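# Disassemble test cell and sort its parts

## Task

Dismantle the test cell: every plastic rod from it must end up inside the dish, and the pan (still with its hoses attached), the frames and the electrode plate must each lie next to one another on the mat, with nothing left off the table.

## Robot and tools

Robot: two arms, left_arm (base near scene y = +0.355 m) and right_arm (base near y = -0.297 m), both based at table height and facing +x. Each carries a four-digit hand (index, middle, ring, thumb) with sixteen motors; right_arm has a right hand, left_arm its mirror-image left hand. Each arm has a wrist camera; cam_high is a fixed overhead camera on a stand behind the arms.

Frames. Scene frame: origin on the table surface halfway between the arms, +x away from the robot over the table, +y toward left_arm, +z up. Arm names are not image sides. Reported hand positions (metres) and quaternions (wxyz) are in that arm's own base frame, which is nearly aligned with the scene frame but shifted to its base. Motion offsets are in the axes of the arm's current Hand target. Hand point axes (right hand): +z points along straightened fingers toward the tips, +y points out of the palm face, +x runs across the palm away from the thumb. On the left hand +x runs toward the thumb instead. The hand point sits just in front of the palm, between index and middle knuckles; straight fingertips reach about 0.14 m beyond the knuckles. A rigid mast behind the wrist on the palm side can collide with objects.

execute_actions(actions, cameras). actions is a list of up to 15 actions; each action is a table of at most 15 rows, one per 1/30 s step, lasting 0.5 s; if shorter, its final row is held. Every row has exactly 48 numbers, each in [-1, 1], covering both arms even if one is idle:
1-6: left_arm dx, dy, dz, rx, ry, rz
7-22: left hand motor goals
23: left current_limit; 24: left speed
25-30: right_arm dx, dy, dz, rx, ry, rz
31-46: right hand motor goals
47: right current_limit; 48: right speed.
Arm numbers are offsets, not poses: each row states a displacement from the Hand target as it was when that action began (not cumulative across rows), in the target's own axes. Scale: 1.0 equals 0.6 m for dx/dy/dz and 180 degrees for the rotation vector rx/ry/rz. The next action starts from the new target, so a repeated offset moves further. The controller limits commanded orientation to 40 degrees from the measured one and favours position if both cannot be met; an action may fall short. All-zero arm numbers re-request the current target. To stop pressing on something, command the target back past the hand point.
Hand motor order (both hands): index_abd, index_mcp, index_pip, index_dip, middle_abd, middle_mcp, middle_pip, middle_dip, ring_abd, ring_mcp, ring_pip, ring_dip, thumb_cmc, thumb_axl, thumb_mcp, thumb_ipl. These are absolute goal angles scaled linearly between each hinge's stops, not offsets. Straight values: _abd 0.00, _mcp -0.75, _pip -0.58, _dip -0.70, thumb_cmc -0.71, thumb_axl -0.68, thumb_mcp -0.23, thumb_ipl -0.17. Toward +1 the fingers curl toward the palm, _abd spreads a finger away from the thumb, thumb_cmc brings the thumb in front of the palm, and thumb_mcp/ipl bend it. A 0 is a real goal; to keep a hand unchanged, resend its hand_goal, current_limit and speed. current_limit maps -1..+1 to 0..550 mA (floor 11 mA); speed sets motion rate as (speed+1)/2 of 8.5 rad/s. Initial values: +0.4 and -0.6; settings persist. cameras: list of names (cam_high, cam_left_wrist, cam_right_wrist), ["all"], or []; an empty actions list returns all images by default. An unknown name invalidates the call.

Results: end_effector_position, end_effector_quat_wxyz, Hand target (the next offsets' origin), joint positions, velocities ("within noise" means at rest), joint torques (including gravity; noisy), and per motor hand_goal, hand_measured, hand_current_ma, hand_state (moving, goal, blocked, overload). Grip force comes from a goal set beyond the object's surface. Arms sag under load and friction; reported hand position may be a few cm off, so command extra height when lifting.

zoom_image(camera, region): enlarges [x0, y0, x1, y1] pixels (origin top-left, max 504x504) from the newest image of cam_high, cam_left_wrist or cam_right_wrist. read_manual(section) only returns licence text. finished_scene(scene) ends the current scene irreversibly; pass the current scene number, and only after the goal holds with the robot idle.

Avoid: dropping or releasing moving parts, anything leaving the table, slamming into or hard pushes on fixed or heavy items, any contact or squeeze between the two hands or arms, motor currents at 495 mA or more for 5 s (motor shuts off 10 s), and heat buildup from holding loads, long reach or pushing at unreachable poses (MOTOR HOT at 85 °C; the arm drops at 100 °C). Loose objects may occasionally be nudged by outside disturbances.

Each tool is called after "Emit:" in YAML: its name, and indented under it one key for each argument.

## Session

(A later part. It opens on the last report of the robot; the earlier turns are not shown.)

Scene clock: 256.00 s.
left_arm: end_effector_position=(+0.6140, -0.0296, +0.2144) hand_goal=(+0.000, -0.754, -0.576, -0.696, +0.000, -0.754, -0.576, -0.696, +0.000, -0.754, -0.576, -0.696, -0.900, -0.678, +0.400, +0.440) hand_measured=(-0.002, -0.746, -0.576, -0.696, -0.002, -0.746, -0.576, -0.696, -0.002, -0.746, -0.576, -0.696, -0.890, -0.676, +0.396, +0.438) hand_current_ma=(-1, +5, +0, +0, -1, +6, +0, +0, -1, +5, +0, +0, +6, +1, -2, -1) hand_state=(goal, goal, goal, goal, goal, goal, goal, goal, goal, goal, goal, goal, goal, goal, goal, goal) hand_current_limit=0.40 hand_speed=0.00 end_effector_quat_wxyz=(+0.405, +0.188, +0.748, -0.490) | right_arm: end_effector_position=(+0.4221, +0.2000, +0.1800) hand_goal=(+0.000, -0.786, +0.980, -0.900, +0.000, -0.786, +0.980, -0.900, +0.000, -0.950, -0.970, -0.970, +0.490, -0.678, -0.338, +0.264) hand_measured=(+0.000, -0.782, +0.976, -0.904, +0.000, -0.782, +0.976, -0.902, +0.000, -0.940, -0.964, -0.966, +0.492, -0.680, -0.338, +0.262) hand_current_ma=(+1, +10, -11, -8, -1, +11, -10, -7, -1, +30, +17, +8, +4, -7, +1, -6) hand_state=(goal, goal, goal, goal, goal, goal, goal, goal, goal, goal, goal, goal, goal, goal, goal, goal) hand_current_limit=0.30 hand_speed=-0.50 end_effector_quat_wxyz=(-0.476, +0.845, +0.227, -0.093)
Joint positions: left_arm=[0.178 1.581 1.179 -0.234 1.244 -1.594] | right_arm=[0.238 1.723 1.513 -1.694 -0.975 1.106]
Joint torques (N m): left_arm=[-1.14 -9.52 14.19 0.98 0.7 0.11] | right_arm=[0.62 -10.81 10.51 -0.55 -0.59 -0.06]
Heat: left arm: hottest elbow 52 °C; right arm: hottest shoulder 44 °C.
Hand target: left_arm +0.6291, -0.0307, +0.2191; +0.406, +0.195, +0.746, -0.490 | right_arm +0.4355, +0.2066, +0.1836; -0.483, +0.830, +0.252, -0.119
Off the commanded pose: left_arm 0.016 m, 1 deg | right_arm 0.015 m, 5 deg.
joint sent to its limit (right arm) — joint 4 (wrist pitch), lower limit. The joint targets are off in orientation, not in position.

Emit:
execute_actions:
  actions:
    - [[0,0,0,0,0,0, 0,-0.754,-0.576,-0.696,0,-0.754,-0.576,-0.696,0,-0.754,-0.576,-0.696,-0.9,-0.678,0.4,0.44,0.4,0, 0,0.0722,0.0417,0,0,0, 0,-0.785,0.98,-0.9,0,-0.785,0.98,-0.9,0,-0.95,-0.97,-0.97,0.491,-0.677,-0.337,0.265,0.3,-0.5]]
    - [[0,0,0,0,0,0, 0,-0.754,-0.576,-0.696,0,-0.754,-0.576,-0.696,0,-0.754,-0.576,-0.696,-0.9,-0.678,0.4,0.44,0.4,0, 0,0.0722,0.0417,0,0,0, 0,-0.785,0.98,-0.9,0,-0.785,0.98,-0.9,0,-0.95,-0.97,-0.97,0.491,-0.677,-0.337,0.265,0.3,-0.5]]
  cameras: ["all"]

Emit:
zoom_image:
  camera: "cam_high"
  region: [180, 180, 340, 340]

Emit:
zoom_image:
  camera: "cam_left_wrist"
  region: [150, 120, 250, 220]

Scene clock: 257.80 s.
left_arm: end_effector_position=(+0.6140, -0.0296, +0.2144) hand_goal=(+0.000, -0.754, -0.576, -0.696, +0.000, -0.754, -0.576, -0.696, +0.000, -0.754, -0.576, -0.696, -0.900, -0.678, +0.400, +0.440) hand_measured=(-0.002, -0.746, -0.576, -0.696, -0.002, -0.746, -0.576, -0.696, -0.002, -0.746, -0.576, -0.696, -0.890, -0.676, +0.396, +0.438) hand_current_ma=(-1, +5, +0, +0, -1, +6, +0, +0, -1, +5, +0, +0, +6, +1, -2, -1) hand_state=(goal, goal, goal, goal, goal, goal, goal, goal, goal, goal, goal, goal, goal, goal, goal, goal) hand_current_limit=0.40 hand_speed=0.00 end_effector_quat_wxyz=(+0.405, +0.188, +0.748, -0.490) | right_arm: end_effector_position=(+0.4403, +0.2059, +0.0953) hand_goal=(+0.000, -0.786, +0.980, -0.900, +0.000, -0.786, +0.980, -0.900, +0.000, -0.950, -0.970, -0.970, +0.490, -0.678, -0.338, +0.264) hand_measured=(+0.000, -0.782, +0.976, -0.904, +0.000, -0.782, +0.976, -0.902, +0.000, -0.940, -0.964, -0.966, +0.492, -0.680, -0.338, +0.262) hand_current_ma=(+1, +10, -11, -8, -1, +11, -10, -7, -1, +30, +17, +8, +4, -7, +1, -6) hand_state=(goal, goal, goal, goal, goal, goal, goal, goal, goal, goal, goal, goal, goal, goal, goal, goal) hand_current_limit=0.30 hand_speed=-0.50 end_effector_quat_wxyz=(-0.484, +0.832, +0.249, -0.113)
Joint positions: left_arm=[0.178 1.581 1.179 -0.234 1.244 -1.594] | right_arm=[0.238 1.88 1.487 -1.621 -0.975 0.989]
Joint torques (N m): left_arm=[-1.14 -9.58 14.19 0.98 0.71 0.1] | right_arm=[0.26 -12.69 6.15 -0.13 -0.67 -0.03]
Heat: left arm: hottest elbow 52 °C; right arm: hottest shoulder 44 °C.
Hand target: left_arm +0.6291, -0.0307, +0.2191; +0.406, +0.195, +0.746, -0.490 | right_arm +0.4395, +0.2086, +0.0835; -0.483, +0.830, +0.252, -0.120
Off the commanded pose: left_arm 0.016 m, 1 deg | right_arm 0.012 m, 1 deg.
camera_calibration:
cam_left_wrist: T_world_to_cam=[[0.0486965, -0.232461, 0.971386, -0.270674], [-0.903778, 0.403782, 0.141936, 0.479751], [-0.425223, -0.884829, -0.19043, 0.396217], [0, 0, 0, 1]] pos_world=[0.61525, 0.0939484, 0.270287]
cam_right_wrist: T_world_to_cam=[[-0.435672, -0.680713, -0.588915, 0.415605], [-0.147079, -0.591641, 0.792672, 0.0505433], [-0.888008, 0.431962, 0.157643, 0.411579], [0, 0, 0, 1]] pos_world=[0.553986, 0.135024, 0.139809]

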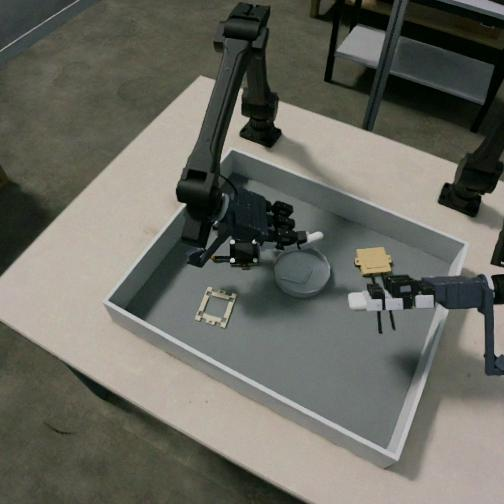

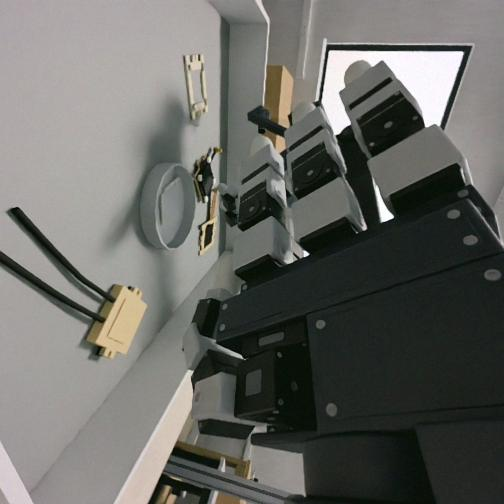

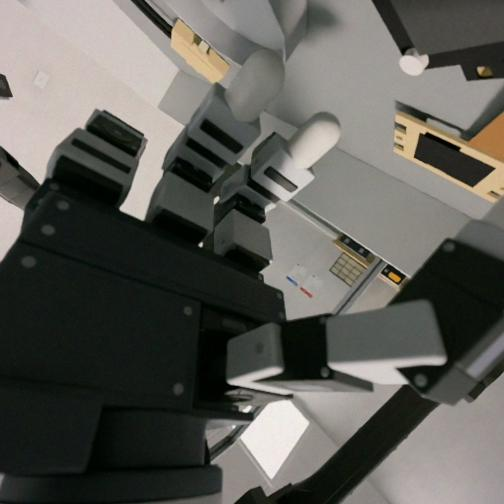

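Scaled by 3.150 from the camera's 504x504 image, which has a finer 720x720 frame.

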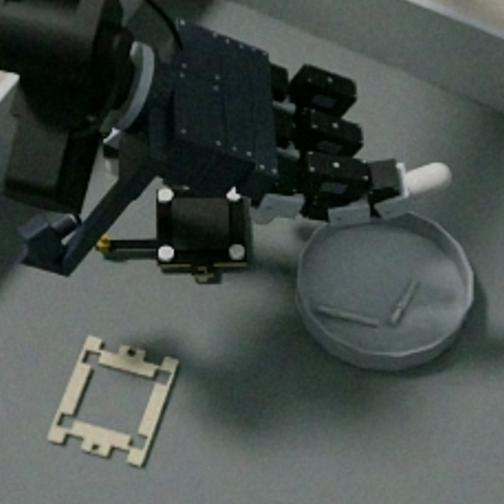

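Scaled by 5.040 from the camera's 504x504 image, which has a finer 720x720 frame.

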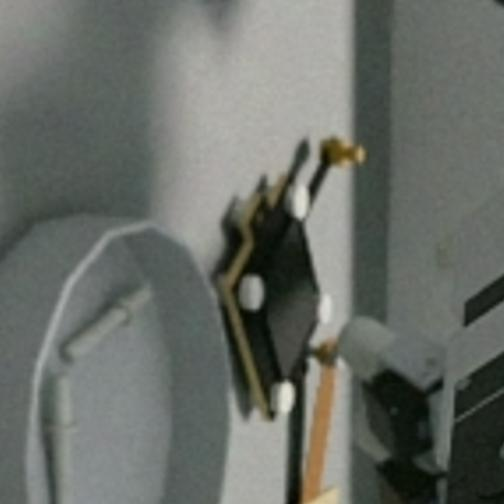

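Emit:
execute_actions:
  actions:
    - [[0,0,0,0,0,0, 0,-0.754,-0.576,-0.696,0,-0.754,-0.576,-0.696,0,-0.754,-0.576,-0.696,-0.9,-0.678,0.4,0.44,0.4,0, -0.0047,0.0333,0.025,0,0,0, 0,-0.785,0.98,-0.9,0,-0.785,0.98,-0.9,0,-0.95,-0.97,-0.97,0.491,-0.677,-0.337,0.265,0.3,-0.5]]
    - [[0,0,0,0,0,0, 0,-0.754,-0.576,-0.696,0,-0.754,-0.576,-0.696,0,-0.754,-0.576,-0.696,-0.9,-0.678,0.4,0.44,0.4,0, -0.008,0.0145,0.011,0,0,0, 0,-0.785,0.98,-0.9,0,-0.785,0.98,-0.9,0,-0.95,-0.97,-0.97,0.491,-0.677,-0.337,0.265,0.3,-0.5]]
  cameras: ["all"]

Emit:
zoom_image:
  camera: "cam_high"
  region: [205, 220, 285, 290]

Emit:
zoom_image:
  camera: "cam_left_wrist"
  region: [150, 120, 250, 220]

Scene clock: 259.40 s.
left_arm: end_effector_position=(+0.6140, -0.0296, +0.2144) hand_goal=(+0.000, -0.754, -0.576, -0.696, +0.000, -0.754, -0.576, -0.696, +0.000, -0.754, -0.576, -0.696, -0.900, -0.678, +0.400, +0.440) hand_measured=(-0.002, -0.746, -0.576, -0.696, -0.002, -0.746, -0.576, -0.696, -0.002, -0.746, -0.576, -0.696, -0.890, -0.676, +0.396, +0.438) hand_current_ma=(-1, +5, +0, +0, -1, +6, +0, +0, -1, +5, +0, +0, +6, +1, -2, -1) hand_state=(goal, goal, goal, goal, goal, goal, goal, goal, goal, goal, goal, goal, goal, goal, goal, goal) hand_current_limit=0.40 hand_speed=0.00 end_effector_quat_wxyz=(+0.405, +0.188, +0.748, -0.490) | right_arm: end_effector_position=(+0.4373, +0.2052, +0.0636) hand_goal=(+0.000, -0.786, +0.980, -0.900, +0.000, -0.786, +0.980, -0.900, +0.000, -0.950, -0.970, -0.970, +0.490, -0.678, -0.338, +0.264) hand_measured=(+0.000, -0.782, +0.976, -0.904, +0.000, -0.782, +0.976, -0.902, +0.000, -0.940, -0.964, -0.966, +0.492, -0.680, -0.338, +0.262) hand_current_ma=(+1, +10, -11, -8, -1, +11, -10, -7, -1, +30, +17, +8, +4, -7, +1, -6) hand_state=(goal, goal, goal, goal, goal, goal, goal, goal, goal, goal, goal, goal, goal, goal, goal, goal) hand_current_limit=0.30 hand_speed=-0.50 end_effector_quat_wxyz=(-0.483, +0.831, +0.253, -0.106)
Joint positions: left_arm=[0.178 1.581 1.179 -0.234 1.244 -1.594] | right_arm=[0.238 1.897 1.424 -1.525 -0.975 0.989]
Joint torques (N m): left_arm=[-1.08 -9.52 14.2 0.99 0.7 0.1] | right_arm=[0.5 -12.04 5.59 -0.06 -0.75 0.01]
Heat: left arm: hottest elbow 52 °C; right arm: hottest shoulder 44 °C.
Hand target: left_arm +0.6291, -0.0307, +0.2191; +0.406, +0.195, +0.746, -0.490 | right_arm +0.4322, +0.2089, +0.0476; -0.483, +0.830, +0.252, -0.119
Off the commanded pose: left_arm 0.016 m, 1 deg | right_arm 0.017 m, 2 deg.
camera_calibration:
cam_left_wrist: T_world_to_cam=[[0.0486965, -0.232461, 0.971386, -0.270674], [-0.903778, 0.403782, 0.141936, 0.479751], [-0.425223, -0.884829, -0.19043, 0.396217], [0, 0, 0, 1]] pos_world=[0.61525, 0.0939484, 0.270287]
cam_right_wrist: T_world_to_cam=[[-0.425671, -0.678338, -0.598884, 0.391004], [-0.160285, -0.59485, 0.787694, 0.0816073], [-0.890569, 0.43129, 0.144483, 0.416318], [0, 0, 0, 1]] pos_world=[0.550279, 0.134223, 0.109734]

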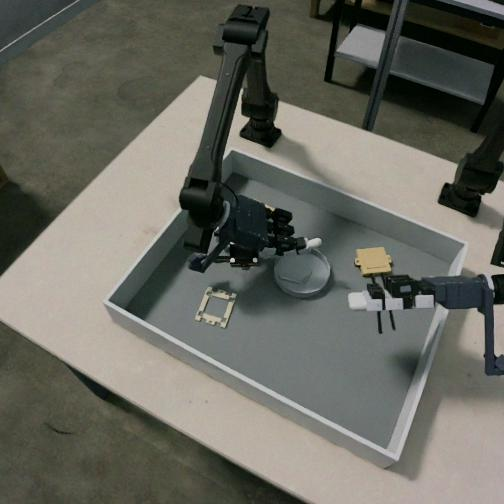

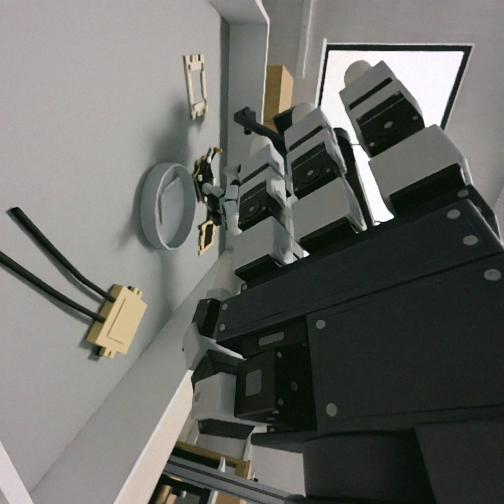

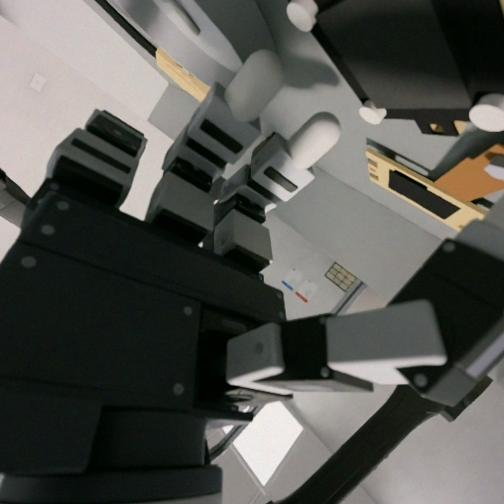

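Scaled by 6.300 from the camera's 504x504 image, which has a finer 720x720 frame.

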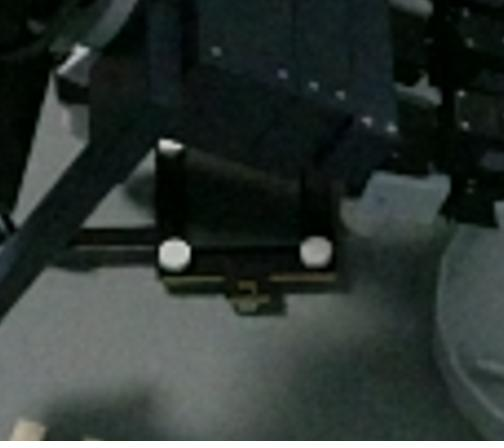

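Scaled by 5.040 from the camera's 504x504 image, which has a finer 720x720 frame.

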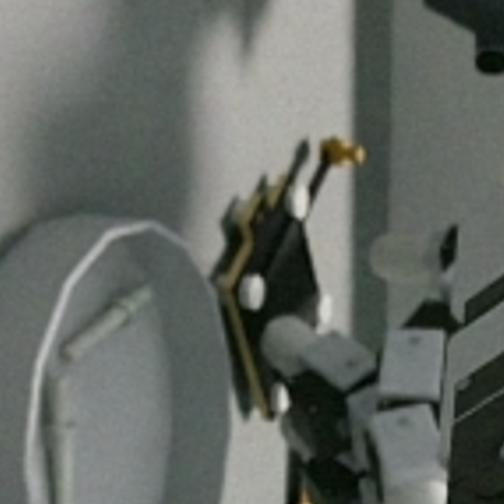

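Emit:
execute_actions:
  actions:
    - [[0,0,0,0,0,0, 0,-0.754,-0.576,-0.696,0,-0.754,-0.576,-0.696,0,-0.754,-0.576,-0.696,-0.9,-0.678,0.4,0.44,0.4,0, -0.001,0.015,0.014,0,0,0, 0,-0.785,0.98,-0.9,0,-0.785,0.98,-0.9,0,-0.95,-0.97,-0.97,0.491,-0.677,-0.337,0.265,0.3,-0.5]]
  cameras: ["all"]

Emit:
zoom_image:
  camera: "cam_left_wrist"
  region: [150, 120, 250, 220]

Emit:
zoom_image:
  camera: "cam_right_wrist"
  region: [160, 0, 504, 300]

Scene clock: 260.60 s.
left_arm: end_effector_position=(+0.6140, -0.0296, +0.2144) hand_goal=(+0.000, -0.754, -0.576, -0.696, +0.000, -0.754, -0.576, -0.696, +0.000, -0.754, -0.576, -0.696, -0.900, -0.678, +0.400, +0.440) hand_measured=(-0.002, -0.746, -0.576, -0.696, -0.002, -0.746, -0.576, -0.696, -0.002, -0.746, -0.576, -0.696, -0.890, -0.676, +0.396, +0.438) hand_current_ma=(-1, +5, +0, +0, -1, +6, +0, +0, -1, +5, +0, +0, +6, +1, -2, -1) hand_state=(goal, goal, goal, goal, goal, goal, goal, goal, goal, goal, goal, goal, goal, goal, goal, goal) hand_current_limit=0.40 hand_speed=0.00 end_effector_quat_wxyz=(+0.405, +0.188, +0.748, -0.490) | right_arm: end_effector_position=(+0.4368, +0.2071, +0.0506) hand_goal=(+0.000, -0.786, +0.980, -0.900, +0.000, -0.786, +0.980, -0.900, +0.000, -0.950, -0.970, -0.970, +0.490, -0.678, -0.338, +0.264) hand_measured=(+0.000, -0.782, +0.976, -0.904, +0.000, -0.782, +0.976, -0.902, +0.000, -0.940, -0.964, -0.966, +0.492, -0.680, -0.338, +0.262) hand_current_ma=(+1, +10, -11, -8, -1, +11, -10, -7, -1, +30, +17, +8, +4, -7, +1, -6) hand_state=(goal, goal, goal, goal, goal, goal, goal, goal, goal, goal, goal, goal, goal, goal, goal, goal) hand_current_limit=0.30 hand_speed=-0.50 end_effector_quat_wxyz=(-0.483, +0.831, +0.256, -0.105)
Joint positions: left_arm=[0.178 1.581 1.179 -0.234 1.244 -1.594] | right_arm=[0.242 1.91 1.408 -1.49 -0.975 0.989]
Joint torques (N m): left_arm=[-1.2 -9.58 14.19 0.98 0.7 0.1] | right_arm=[0.62 -12.04 5.53 -0.09 -0.84 0.08]
Heat: left arm: hottest elbow 52 °C; right arm: hottest shoulder 44 °C.
Hand target: left_arm +0.6291, -0.0307, +0.2191; +0.406, +0.195, +0.746, -0.490 | right_arm +0.4307, +0.2112, +0.0355; -0.483, +0.830, +0.252, -0.120
Off the commanded pose: left_arm 0.016 m, 1 deg | right_arm 0.017 m, 2 deg.
camera_calibration:
cam_left_wrist: T_world_to_cam=[[0.0486965, -0.232461, 0.971386, -0.270674], [-0.903778, 0.403782, 0.141936, 0.479751], [-0.425223, -0.884829, -0.19043, 0.396217], [0, 0, 0, 1]] pos_world=[0.61525, 0.0939484, 0.270287]
cam_right_wrist: T_world_to_cam=[[-0.419982, -0.679386, -0.601706, 0.382164], [-0.161527, -0.596468, 0.786216, 0.0937878], [-0.893042, 0.427388, 0.140766, 0.418938], [0, 0, 0, 1]] pos_world=[0.549781, 0.136529, 0.0972406]

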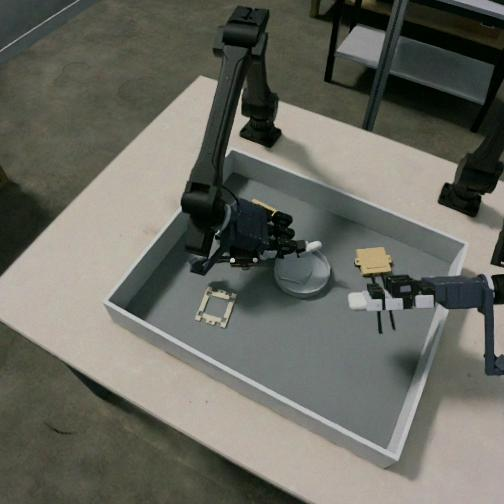

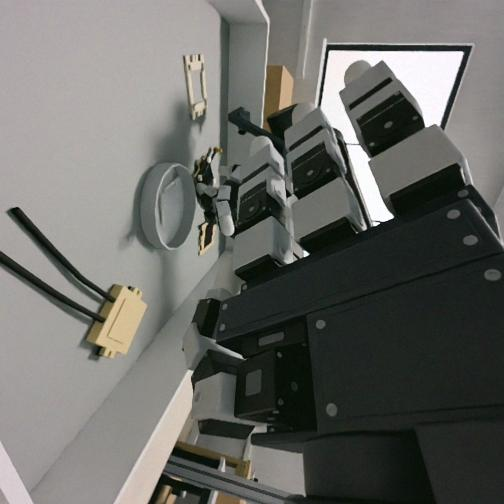

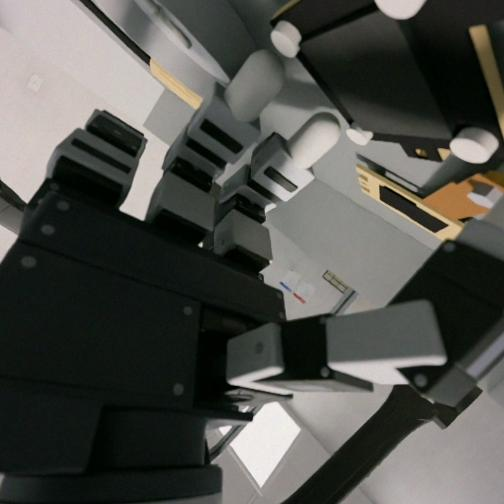

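Scaled by 5.040 from the camera's 504x504 image, which has a finer 720x720 frame.

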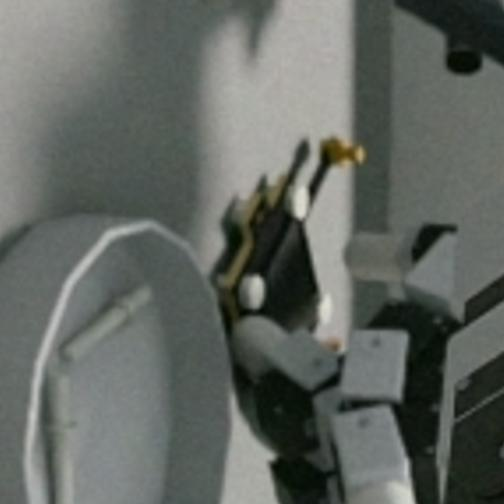

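Scaled by 1.465 from the camera's 504x504 image, which has a finer 720x720 frame.

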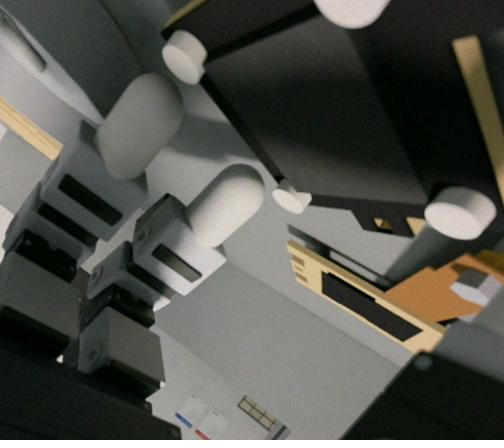

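Emit:
execute_actions:
  actions:
    - [[0,0,0,0,0,0, 0,-0.754,-0.576,-0.696,0,-0.754,-0.576,-0.696,0,-0.754,-0.576,-0.696,-0.9,-0.678,0.4,0.44,0.4,0, -0.002,0.0075,0.006,0,0,0, 0,-0.785,0.98,-0.9,0,-0.785,0.98,-0.9,0,-0.95,-0.97,-0.97,0.491,-0.677,-0.337,0.265,0.3,-0.5]]
  cameras: []

Scene clock: 262.10 s.
left_arm: end_effector_position=(+0.6140, -0.0296, +0.2144) hand_goal=(+0.000, -0.754, -0.576, -0.696, +0.000, -0.754, -0.576, -0.696, +0.000, -0.754, -0.576, -0.696, -0.900, -0.678, +0.400, +0.440) hand_measured=(-0.002, -0.746, -0.576, -0.696, -0.002, -0.746, -0.576, -0.696, -0.002, -0.746, -0.576, -0.696, -0.890, -0.676, +0.396, +0.438) hand_current_ma=(-1, +5, +0, +0, -1, +6, +0, +0, -1, +5, +0, +0, +6, +1, -2, -1) hand_state=(goal, goal, goal, goal, goal, goal, goal, goal, goal, goal, goal, goal, goal, goal, goal, goal) hand_current_limit=0.40 hand_speed=0.00 end_effector_quat_wxyz=(+0.405, +0.188, +0.748, -0.490) | right_arm: end_effector_position=(+0.4365, +0.2074, +0.0461) hand_goal=(+0.000, -0.786, +0.980, -0.900, +0.000, -0.786, +0.980, -0.900, +0.000, -0.950, -0.970, -0.970, +0.490, -0.678, -0.338, +0.264) hand_measured=(+0.000, -0.782, +0.976, -0.904, +0.000, -0.782, +0.976, -0.902, +0.000, -0.940, -0.964, -0.966, +0.492, -0.680, -0.338, +0.262) hand_current_ma=(+1, +10, -11, -8, -1, +11, -10, -7, -1, +30, +17, +8, +4, -7, +1, -6) hand_state=(goal, goal, goal, goal, goal, goal, goal, goal, goal, goal, goal, goal, goal, goal, goal, goal) hand_current_limit=0.30 hand_speed=-0.50 end_effector_quat_wxyz=(-0.483, +0.831, +0.257, -0.103)
Joint positions: left_arm=[0.178 1.581 1.179 -0.234 1.244 -1.594] | right_arm=[0.243 1.913 1.4 -1.475 -0.975 0.989]
Joint torques (N m): left_arm=[-1.14 -9.52 14.17 0.98 0.7 0.1] | right_arm=[0.56 -11.87 5.38 -0.08 -0.87 0.1]
Heat: left arm: hottest elbow 52 °C; right arm: hottest shoulder 43 °C.
Hand target: left_arm +0.6291, -0.0307, +0.2191; +0.406, +0.195, +0.746, -0.490 | right_arm +0.4295, +0.2113, +0.0298; -0.483, +0.830, +0.252, -0.119
Off the commanded pose: left_arm 0.016 m, 1 deg | right_arm 0.018 m, 2 deg.
No camera images: "cameras" was empty.

Emit:
execute_actions:
  actions:
    - [[0,0,0,0,0,0, 0,-0.754,-0.576,-0.696,0,-0.754,-0.576,-0.696,0,-0.754,-0.576,-0.696,-0.9,-0.678,0.4,0.44,0.4,0, 0,0.004,0.0025,0,0,0, 0,-0.785,0.98,-0.9,0,-0.785,0.98,-0.9,0,-0.95,-0.97,-0.97,0.491,-0.677,-0.337,0.265,0.3,-0.5]]
    - [[0,0,0,0,0,0, 0,-0.754,-0.576,-0.696,0,-0.754,-0.576,-0.696,0,-0.754,-0.576,-0.696,-0.9,-0.678,0.4,0.44,0.4,0, 0,0,0,0,0,0, 0,-0.72,0.98,-0.9,0,-0.72,0.98,-0.9,0,-0.95,-0.97,-0.97,0.491,-0.677,-0.25,0.265,0.1,-0.7]]
    - [[0,0,0,0,0,0, 0,-0.754,-0.576,-0.696,0,-0.754,-0.576,-0.696,0,-0.754,-0.576,-0.696,-0.9,-0.678,0.4,0.44,0.4,0, 0,0,0,0,0,0, 0,-0.68,0.98,-0.9,0,-0.68,0.98,-0.9,0,-0.95,-0.97,-0.97,0.491,-0.677,-0.2,0.265,0.1,-0.7]]
  cameras: ["all"]

Emit:
zoom_image:
  camera: "cam_left_wrist"
  region: [150, 120, 250, 220]

Emit:
zoom_image:
  camera: "cam_right_wrist"
  region: [160, 0, 504, 300]

Scene clock: 264.40 s.
left_arm: end_effector_position=(+0.6140, -0.0296, +0.2144) hand_goal=(+0.000, -0.754, -0.576, -0.696, +0.000, -0.754, -0.576, -0.696, +0.000, -0.754, -0.576, -0.696, -0.900, -0.678, +0.400, +0.440) hand_measured=(-0.002, -0.746, -0.576, -0.696, -0.002, -0.746, -0.576, -0.696, -0.002, -0.746, -0.576, -0.696, -0.890, -0.676, +0.396, +0.438) hand_current_ma=(-1, +5, +0, +0, -1, +6, +0, +0, -1, +5, +0, +0, +6, +1, -2, -1) hand_state=(goal, goal, goal, goal, goal, goal, goal, goal, goal, goal, goal, goal, goal, goal, goal, goal) hand_current_limit=0.40 hand_speed=0.00 end_effector_quat_wxyz=(+0.405, +0.188, +0.748, -0.490) | right_arm: end_effector_position=(+0.4374, +0.2081, +0.0440) hand_goal=(+0.000, -0.680, +0.980, -0.900, +0.000, -0.680, +0.980, -0.900, +0.000, -0.950, -0.970, -0.970, +0.490, -0.678, -0.200, +0.264) hand_measured=(+0.000, -0.702, +0.970, -0.904, +0.000, -0.694, +0.974, -0.902, +0.000, -0.940, -0.964, -0.966, +0.488, -0.680, -0.244, +0.252) hand_current_ma=(+1, -79, -27, -11, -1, -49, -16, -7, -1, +30, +17, +8, -4, -7, -211, -48) hand_state=(goal, blocked, goal, goal, goal, goal, goal, goal, goal, goal, goal, goal, goal, goal, blocked, goal) hand_current_limit=0.10 hand_speed=-0.70 end_effector_quat_wxyz=(-0.483, +0.831, +0.258, -0.102)
Joint positions: left_arm=[0.178 1.581 1.179 -0.234 1.244 -1.594] | right_arm=[0.243 1.916 1.4 -1.469 -0.976 0.989]
Joint torques (N m): left_arm=[-1.14 -9.52 14.19 0.98 0.7 0.11] | right_arm=[0.62 -11.93 5.26 -0.03 -0.83 0.1]
Heat: left arm: hottest elbow 52 °C; right arm: hottest shoulder 43 °C.
Hand target: left_arm +0.6291, -0.0307, +0.2191; +0.406, +0.195, +0.746, -0.490 | right_arm +0.4295, +0.2115, +0.0269; -0.483, +0.830, +0.252, -0.120
Off the commanded pose: left_arm 0.016 m, 1 deg | right_arm 0.019 m, 2 deg.
camera_calibration:
cam_left_wrist: T_world_to_cam=[[0.0486965, -0.232461, 0.971386, -0.270674], [-0.903778, 0.403782, 0.141936, 0.479751], [-0.425223, -0.884829, -0.19043, 0.396217], [0, 0, 0, 1]] pos_world=[0.61525, 0.0939484, 0.270287]
cam_right_wrist: T_world_to_cam=[[-0.415203, -0.678454, -0.606058, 0.376986], [-0.165941, -0.598538, 0.783719, 0.102179], [-0.894466, 0.425973, 0.135931, 0.421142], [0, 0, 0, 1]] pos_world=[0.550179, 0.13753, 0.0911495]

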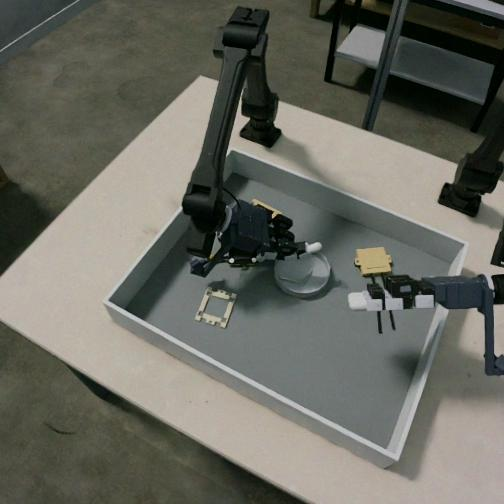

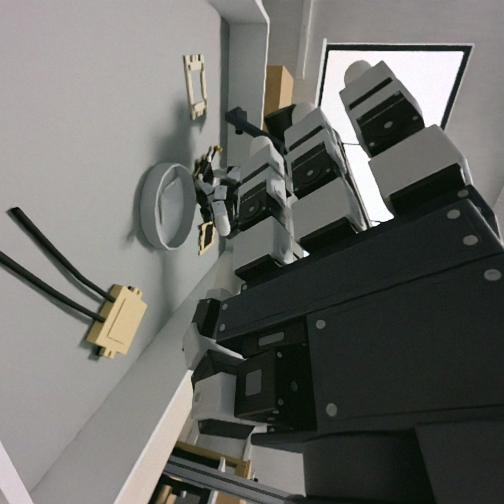

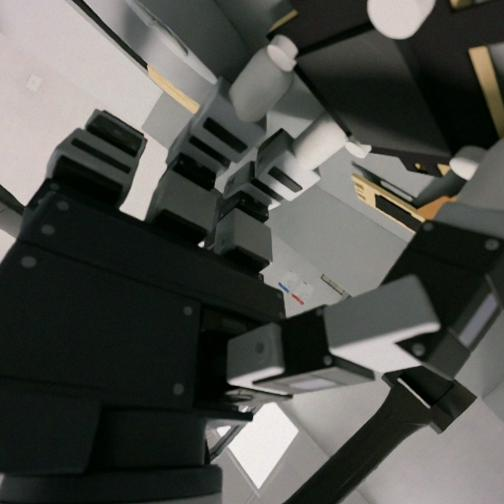

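Scaled by 5.040 from the camera's 504x504 image, which has a finer 720x720 frame.

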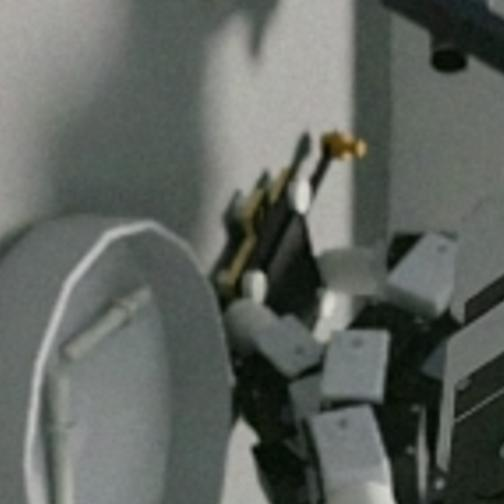

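Scaled by 1.465 from the camera's 504x504 image, which has a finer 720x720 frame.

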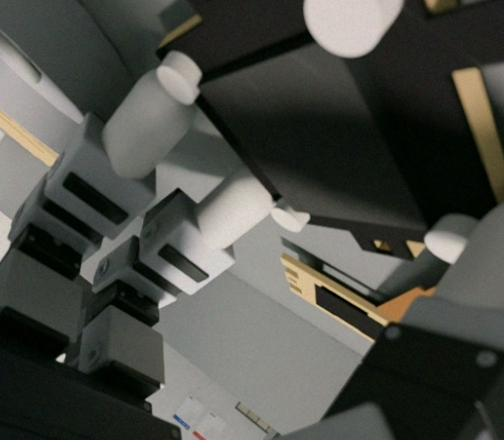

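Emit:
execute_actions:
  actions:
    - [[0,0,0,0,0,0, 0,-0.754,-0.576,-0.696,0,-0.754,-0.576,-0.696,0,-0.754,-0.576,-0.696,-0.9,-0.678,0.4,0.44,0.4,0, 0,0,0,0,0,0, 0,-0.65,0.98,-0.9,0,-0.65,0.98,-0.9,0,-0.95,-0.97,-0.97,0.491,-0.677,-0.15,0.265,0.15,-0.5]]
    - [[0,0,0,0,0,0, 0,-0.754,-0.576,-0.696,0,-0.754,-0.576,-0.696,0,-0.754,-0.576,-0.696,-0.9,-0.678,0.4,0.44,0.4,0, 0.005,-0.0433,-0.025,0,0,0, 0,-0.65,0.98,-0.9,0,-0.65,0.98,-0.9,0,-0.95,-0.97,-0.97,0.491,-0.677,-0.15,0.265,0.15,-0.5]]
  cameras: ["all"]

Emit:
zoom_image:
  camera: "cam_left_wrist"
  region: [150, 120, 250, 220]

Emit:
zoom_image:
  camera: "cam_right_wrist"
  region: [160, 0, 504, 300]

Scene clock: 266.33 s.
left_arm: end_effector_position=(+0.6140, -0.0296, +0.2144) hand_goal=(+0.000, -0.754, -0.576, -0.696, +0.000, -0.754, -0.576, -0.696, +0.000, -0.754, -0.576, -0.696, -0.900, -0.678, +0.400, +0.440) hand_measured=(-0.002, -0.746, -0.576, -0.696, -0.002, -0.746, -0.576, -0.696, -0.002, -0.746, -0.576, -0.696, -0.890, -0.676, +0.396, +0.438) hand_current_ma=(-1, +5, +0, +0, -1, +6, +0, +0, -1, +5, +0, +0, +6, +1, -2, -1) hand_state=(goal, goal, goal, goal, goal, goal, goal, goal, goal, goal, goal, goal, goal, goal, goal, goal) hand_current_limit=0.40 hand_speed=0.00 end_effector_quat_wxyz=(+0.405, +0.188, +0.748, -0.490) | right_arm: end_effector_position=(+0.4271, +0.2063, +0.0476) hand_goal=(+0.000, -0.650, +0.980, -0.900, +0.000, -0.650, +0.980, -0.900, +0.000, -0.950, -0.970, -0.970, +0.490, -0.678, -0.150, +0.264) hand_measured=(+0.000, -0.684, +0.962, -0.910, +0.000, -0.652, +0.972, -0.904, +0.000, -0.940, -0.964, -0.966, +0.488, -0.680, -0.220, +0.246) hand_current_ma=(+1, -131, -55, -29, -1, -6, -25, -11, -1, +30, +17, +8, -3, -7, -316, -83) hand_state=(goal, blocked, goal, goal, goal, goal, goal, goal, goal, goal, goal, goal, goal, goal, blocked, goal) hand_current_limit=0.15 hand_speed=-0.50 end_effector_quat_wxyz=(-0.484, +0.830, +0.247, -0.122)
Joint positions: left_arm=[0.178 1.581 1.179 -0.234 1.244 -1.594] | right_arm=[0.245 1.916 1.4 -1.514 -0.977 0.989]
Joint torques (N m): left_arm=[-1.14 -9.58 14.19 1.01 0.7 0.1] | right_arm=[0.67 -14.39 7.58 -0.8 -0.81 0.13]
Heat: left arm: hottest elbow 52 °C; right arm: hottest shoulder 44 °C.
Hand target: left_arm +0.6291, -0.0307, +0.2191; +0.406, +0.195, +0.746, -0.490 | right_arm +0.4308, +0.2125, +0.0570; -0.483, +0.830, +0.252, -0.120
Off the commanded pose: left_arm 0.016 m, 1 deg | right_arm 0.012 m, 1 deg.
camera_calibration:
cam_left_wrist: T_world_to_cam=[[0.0486965, -0.232461, 0.971386, -0.270674], [-0.903778, 0.403782, 0.141936, 0.479751], [-0.425223, -0.884829, -0.19043, 0.396217], [0, 0, 0, 1]] pos_world=[0.61525, 0.0939484, 0.270287]
cam_right_wrist: T_world_to_cam=[[-0.44088, -0.684574, -0.580502, 0.384687], [-0.130851, -0.59082, 0.796121, 0.0794552], [-0.887977, 0.426953, 0.170903, 0.407669], [0, 0, 0, 1]] pos_world=[0.541998, 0.136235, 0.0903838]

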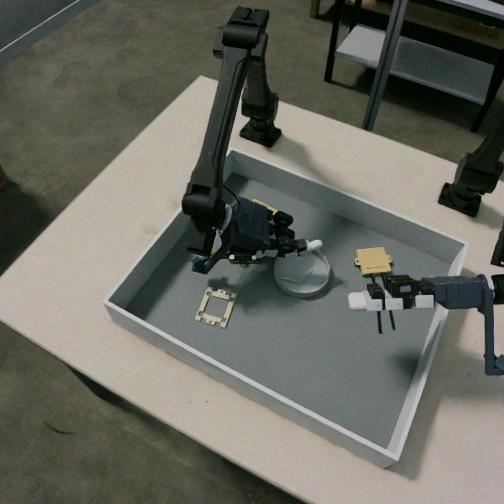

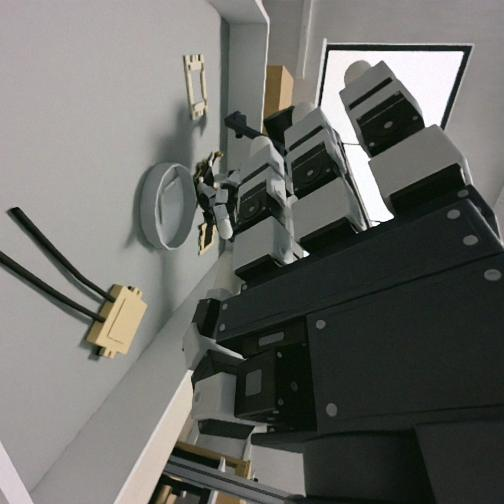

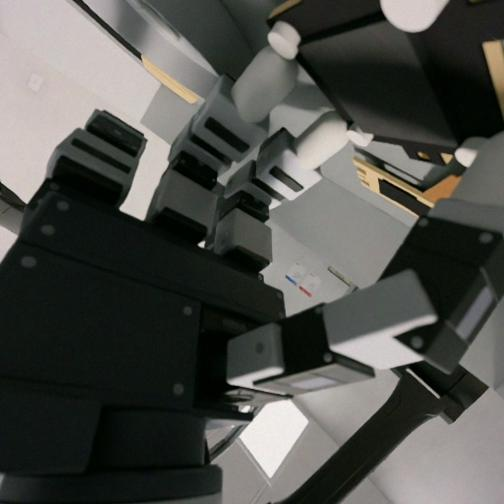

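Scaled by 5.040 from the camera's 504x504 image, which has a finer 720x720 frame.

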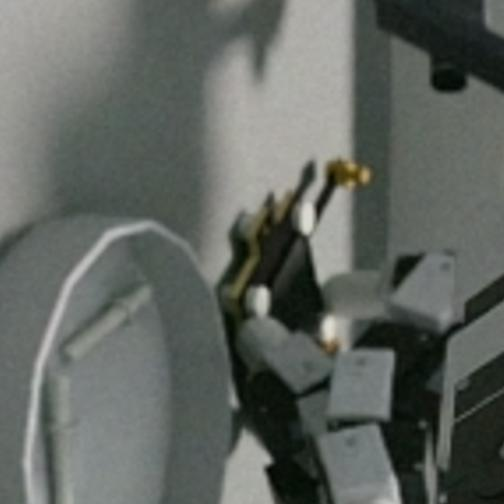

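Scaled by 1.465 from the camera's 504x504 image, which has a finer 720x720 frame.

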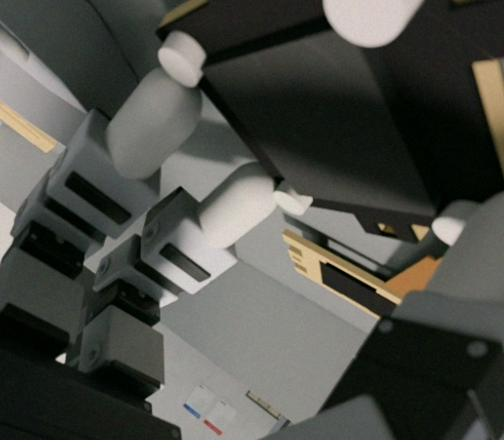

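Emit:
execute_actions:
  actions:
    - [[0,0,0,0,0,0, 0,-0.754,-0.576,-0.696,0,-0.754,-0.576,-0.696,0,-0.754,-0.576,-0.696,-0.9,-0.678,0.4,0.44,0.4,0, 0,0,0,0,0,0, 0,-0.64,0.98,-0.9,0,-0.62,0.98,-0.9,0,-0.95,-0.97,-0.97,0.491,-0.677,-0.12,0.265,0.2,-0.5]]
    - [[0,0,0,0,0,0, 0,-0.754,-0.576,-0.696,0,-0.754,-0.576,-0.696,0,-0.754,-0.576,-0.696,-0.9,-0.678,0.4,0.44,0.4,0, 0.003,-0.0216,-0.0125,0,0,0, 0,-0.64,0.98,-0.9,0,-0.62,0.98,-0.9,0,-0.95,-0.97,-0.97,0.491,-0.677,-0.12,0.265,0.2,-0.5]]
  cameras: ["all"]

Emit:
zoom_image:
  camera: "cam_left_wrist"
  region: [150, 120, 250, 220]

Emit:
zoom_image:
  camera: "cam_high"
  region: [205, 220, 285, 290]

Scene clock: 268.30 s.
left_arm: end_effector_position=(+0.6140, -0.0296, +0.2144) hand_goal=(+0.000, -0.754, -0.576, -0.696, +0.000, -0.754, -0.576, -0.696, +0.000, -0.754, -0.576, -0.696, -0.900, -0.678, +0.400, +0.440) hand_measured=(-0.002, -0.746, -0.576, -0.696, -0.002, -0.746, -0.576, -0.696, -0.002, -0.746, -0.576, -0.696, -0.890, -0.676, +0.396, +0.438) hand_current_ma=(-1, +5, +0, +0, -1, +6, +0, +0, -1, +5, +0, +0, +6, +1, -2, -1) hand_state=(goal, goal, goal, goal, goal, goal, goal, goal, goal, goal, goal, goal, goal, goal, goal, goal) hand_current_limit=0.40 hand_speed=0.00 end_effector_quat_wxyz=(+0.405, +0.188, +0.748, -0.490) | right_arm: end_effector_position=(+0.4201, +0.2050, +0.0562) hand_goal=(+0.000, -0.640, +0.980, -0.900, +0.000, -0.620, +0.980, -0.900, +0.000, -0.950, -0.970, -0.970, +0.490, -0.678, -0.120, +0.264) hand_measured=(+0.000, -0.638, +0.974, -0.904, +0.000, -0.618, +0.974, -0.904, +0.000, -0.940, -0.964, -0.966, +0.496, -0.678, -0.122, +0.262) hand_current_ma=(+1, +5, -17, -9, -1, +5, -15, -7, -1, +30, +17, +8, +14, -1, -4, -10) hand_state=(goal, goal, goal, goal, goal, goal, goal, goal, goal, goal, goal, goal, goal, goal, goal, goal) hand_current_limit=0.20 hand_speed=-0.50 end_effector_quat_wxyz=(-0.485, +0.830, +0.242, -0.132)
Joint positions: left_arm=[0.178 1.581 1.179 -0.234 1.244 -1.594] | right_arm=[0.245 1.904 1.4 -1.549 -0.978 0.989]
Joint torques (N m): left_arm=[-1.2 -9.52 14.19 0.96 0.7 0.11] | right_arm=[0.67 -14.51 8.91 -0.8 -0.8 0.14]
Heat: left arm: hottest elbow 53 °C; right arm: hottest shoulder 44 °C.
Hand target: left_arm +0.6291, -0.0307, +0.2191; +0.406, +0.195, +0.746, -0.490 | right_arm +0.4317, +0.2131, +0.0722; -0.483, +0.830, +0.252, -0.119
Off the commanded pose: left_arm 0.016 m, 1 deg | right_arm 0.021 m, 2 deg.
camera_calibration:
cam_left_wrist: T_world_to_cam=[[0.0486965, -0.232461, 0.971386, -0.270674], [-0.903778, 0.403782, 0.141936, 0.479751], [-0.425223, -0.884829, -0.19043, 0.396217], [0, 0, 0, 1]] pos_world=[0.61525, 0.0939484, 0.270287]
cam_right_wrist: T_world_to_cam=[[-0.453431, -0.687922, -0.566713, 0.39086], [-0.112371, -0.586637, 0.802016, 0.061961], [-0.884179, 0.427341, 0.188697, 0.397788], [0, 0, 0, 1]] pos_world=[0.535907, 0.135238, 0.0967499]

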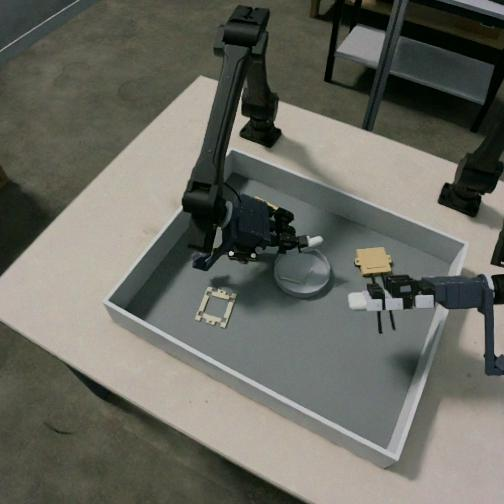

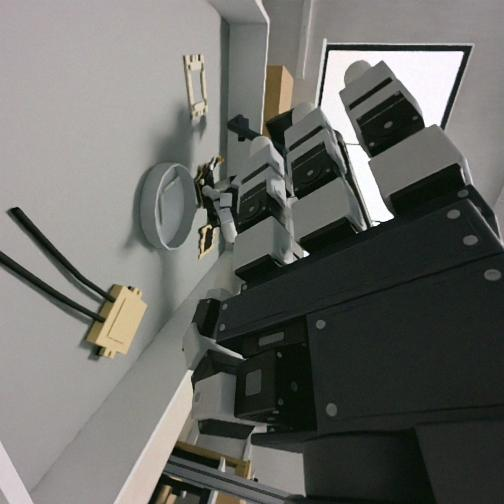

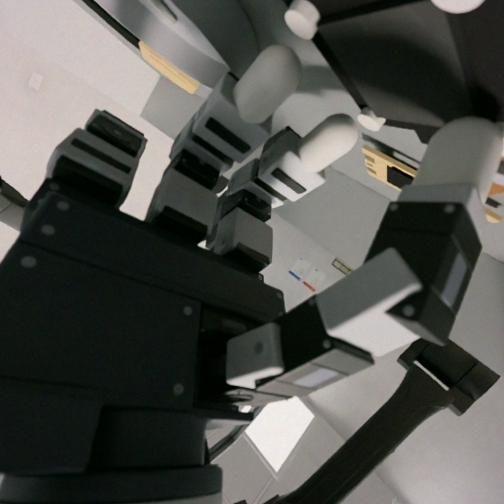

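Scaled by 5.040 from the camera's 504x504 image, which has a finer 720x720 frame.

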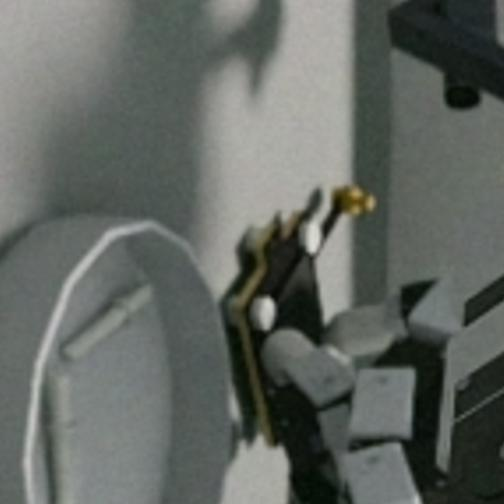

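Scaled by 6.300 from the camera's 504x504 image, which has a finer 720x720 frame.

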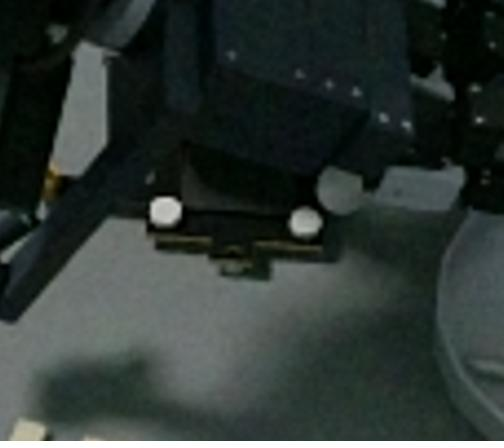

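Emit:
execute_actions:
  actions:
    - [[0,0,0,0,0,0, 0,-0.754,-0.576,-0.696,0,-0.754,-0.576,-0.696,0,-0.754,-0.576,-0.696,-0.9,-0.678,0.4,0.44,0.4,0, 0,0,0,0,0,0, 0,-0.785,0.98,-0.9,0,-0.785,0.98,-0.9,0,-0.95,-0.97,-0.97,0.491,-0.677,-0.337,0.265,0.3,-0.8]]
    - [[0,0,0,0,0,0, 0,-0.754,-0.576,-0.696,0,-0.754,-0.576,-0.696,0,-0.754,-0.576,-0.696,-0.9,-0.678,0.4,0.44,0.4,0, 0.003,-0.036,-0.021,0,0,0, 0,-0.785,0.98,-0.9,0,-0.785,0.98,-0.9,0,-0.95,-0.97,-0.97,0.491,-0.677,-0.337,0.265,0.3,-0.5]]
    - [[0,0,0,0,0,0, 0,-0.754,-0.576,-0.696,0,-0.754,-0.576,-0.696,0,-0.754,-0.576,-0.696,-0.9,-0.678,0.4,0.44,0.4,0, 0.003,-0.0577,-0.0333,0,0,0, 0,-0.785,0.98,-0.9,0,-0.785,0.98,-0.9,0,-0.95,-0.97,-0.97,0.491,-0.677,-0.337,0.265,0.3,-0.5]]
    - [[0,0,0,0,0,0, 0,-0.754,-0.576,-0.696,0,-0.754,-0.576,-0.696,0,-0.754,-0.576,-0.696,-0.9,-0.678,0.4,0.44,0.4,0, -0.015,-0.03,-0.095,0,0,0, 0,-0.785,0.98,-0.9,0,-0.785,0.98,-0.9,0,-0.95,-0.97,-0.97,0.491,-0.677,-0.337,0.265,0.3,-0.5]]
  cameras: ["all"]

Emit:
zoom_image:
  camera: "cam_left_wrist"
  region: [150, 120, 250, 220]

Emit:
zoom_image:
  camera: "cam_high"
  region: [205, 220, 285, 290]

Scene clock: 271.37 s.
left_arm: end_effector_position=(+0.6140, -0.0296, +0.2144) hand_goal=(+0.000, -0.754, -0.576, -0.696, +0.000, -0.754, -0.576, -0.696, +0.000, -0.754, -0.576, -0.696, -0.900, -0.678, +0.400, +0.440) hand_measured=(-0.002, -0.746, -0.576, -0.696, -0.002, -0.746, -0.576, -0.696, -0.002, -0.746, -0.576, -0.696, -0.890, -0.676, +0.396, +0.438) hand_current_ma=(-1, +5, +0, +0, -1, +6, +0, +0, -1, +5, +0, +0, +6, +1, -2, -1) hand_state=(goal, goal, goal, goal, goal, goal, goal, goal, goal, goal, goal, goal, goal, goal, goal, goal) hand_current_limit=0.40 hand_speed=0.00 end_effector_quat_wxyz=(+0.405, +0.188, +0.748, -0.490) | right_arm: end_effector_position=(+0.4339, +0.1737, +0.1716) hand_goal=(+0.000, -0.786, +0.980, -0.900, +0.000, -0.786, +0.980, -0.900, +0.000, -0.950, -0.970, -0.970, +0.490, -0.678, -0.338, +0.264) hand_measured=(+0.000, -0.774, +0.974, -0.904, +0.000, -0.772, +0.976, -0.902, +0.000, -0.940, -0.964, -0.966, +0.494, -0.678, -0.332, +0.262) hand_current_ma=(+1, +41, -14, -9, -1, +44, -12, -7, -1, +30, +17, +8, +8, -1, +19, -7) hand_state=(goal, goal, goal, goal, goal, goal, goal, goal, goal, goal, goal, goal, goal, goal, goal, goal) hand_current_limit=0.30 hand_speed=-0.50 end_effector_quat_wxyz=(-0.468, +0.849, +0.233, -0.076)
Joint positions: left_arm=[0.178 1.581 1.179 -0.234 1.244 -1.594] | right_arm=[0.186 1.727 1.503 -1.696 -0.944 1.043]
Joint torques (N m): left_arm=[-1.26 -9.58 14.19 0.98 0.7 0.11] | right_arm=[-0.38 -12.1 9.83 -0.54 -0.6 0.14]
Heat: left arm: hottest elbow 53 °C; right arm: hottest shoulder 44 °C.
Hand target: left_arm +0.6291, -0.0307, +0.2191; +0.406, +0.195, +0.746, -0.490 | right_arm +0.4443, +0.1738, +0.1811; -0.483, +0.830, +0.252, -0.119
Off the commanded pose: left_arm 0.016 m, 1 deg | right_arm 0.014 m, 6 deg.
joint sent to its limit (right arm) — joint 4 (wrist pitch), lower limit. The joint targets are off in orientation, not in position.
camera_calibration:
cam_left_wrist: T_world_to_cam=[[0.0486965, -0.232461, 0.971386, -0.270674], [-0.903778, 0.403782, 0.141936, 0.479751], [-0.425223, -0.884829, -0.19043, 0.396217], [0, 0, 0, 1]] pos_world=[0.61525, 0.0939484, 0.270287]
cam_right_wrist: T_world_to_cam=[[-0.447114, -0.668019, -0.594845, 0.439668], [-0.232276, -0.555496, 0.798419, -0.000284687], [-0.863793, 0.495152, 0.0932052, 0.397296], [0, 0, 0, 1]] pos_world=[0.539696, 0.0968266, 0.224731]

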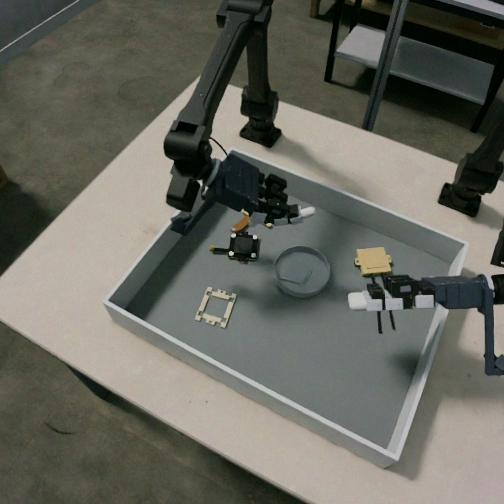

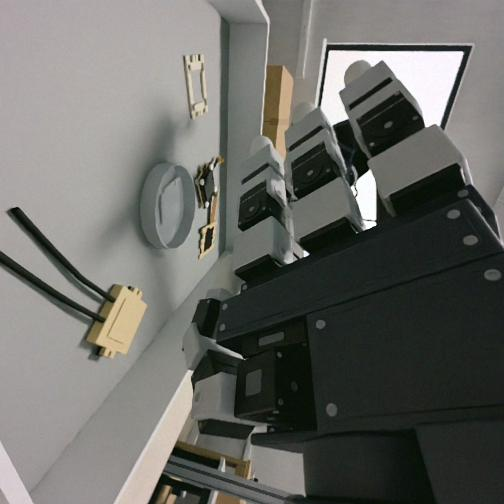

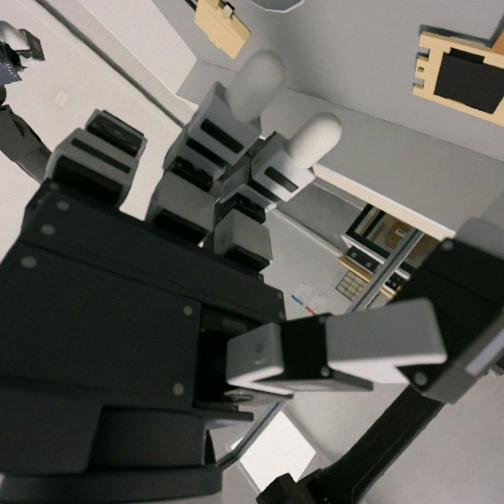

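Scaled by 5.040 from the camera's 504x504 image, which has a finer 720x720 frame.

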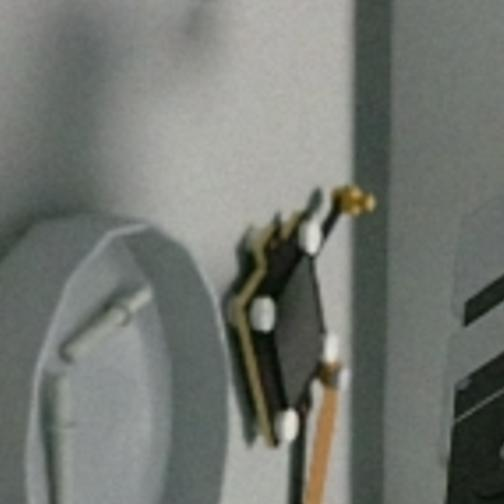

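Scaled by 6.300 from the camera's 504x504 image, which has a finer 720x720 frame.

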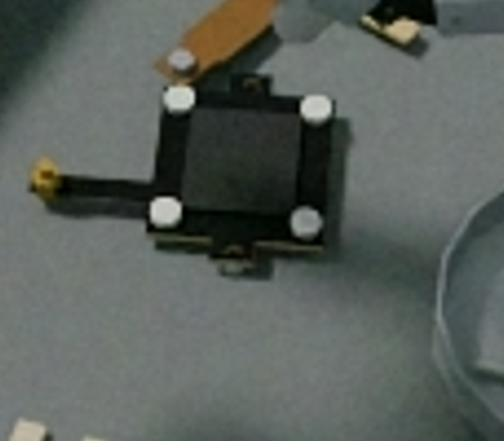

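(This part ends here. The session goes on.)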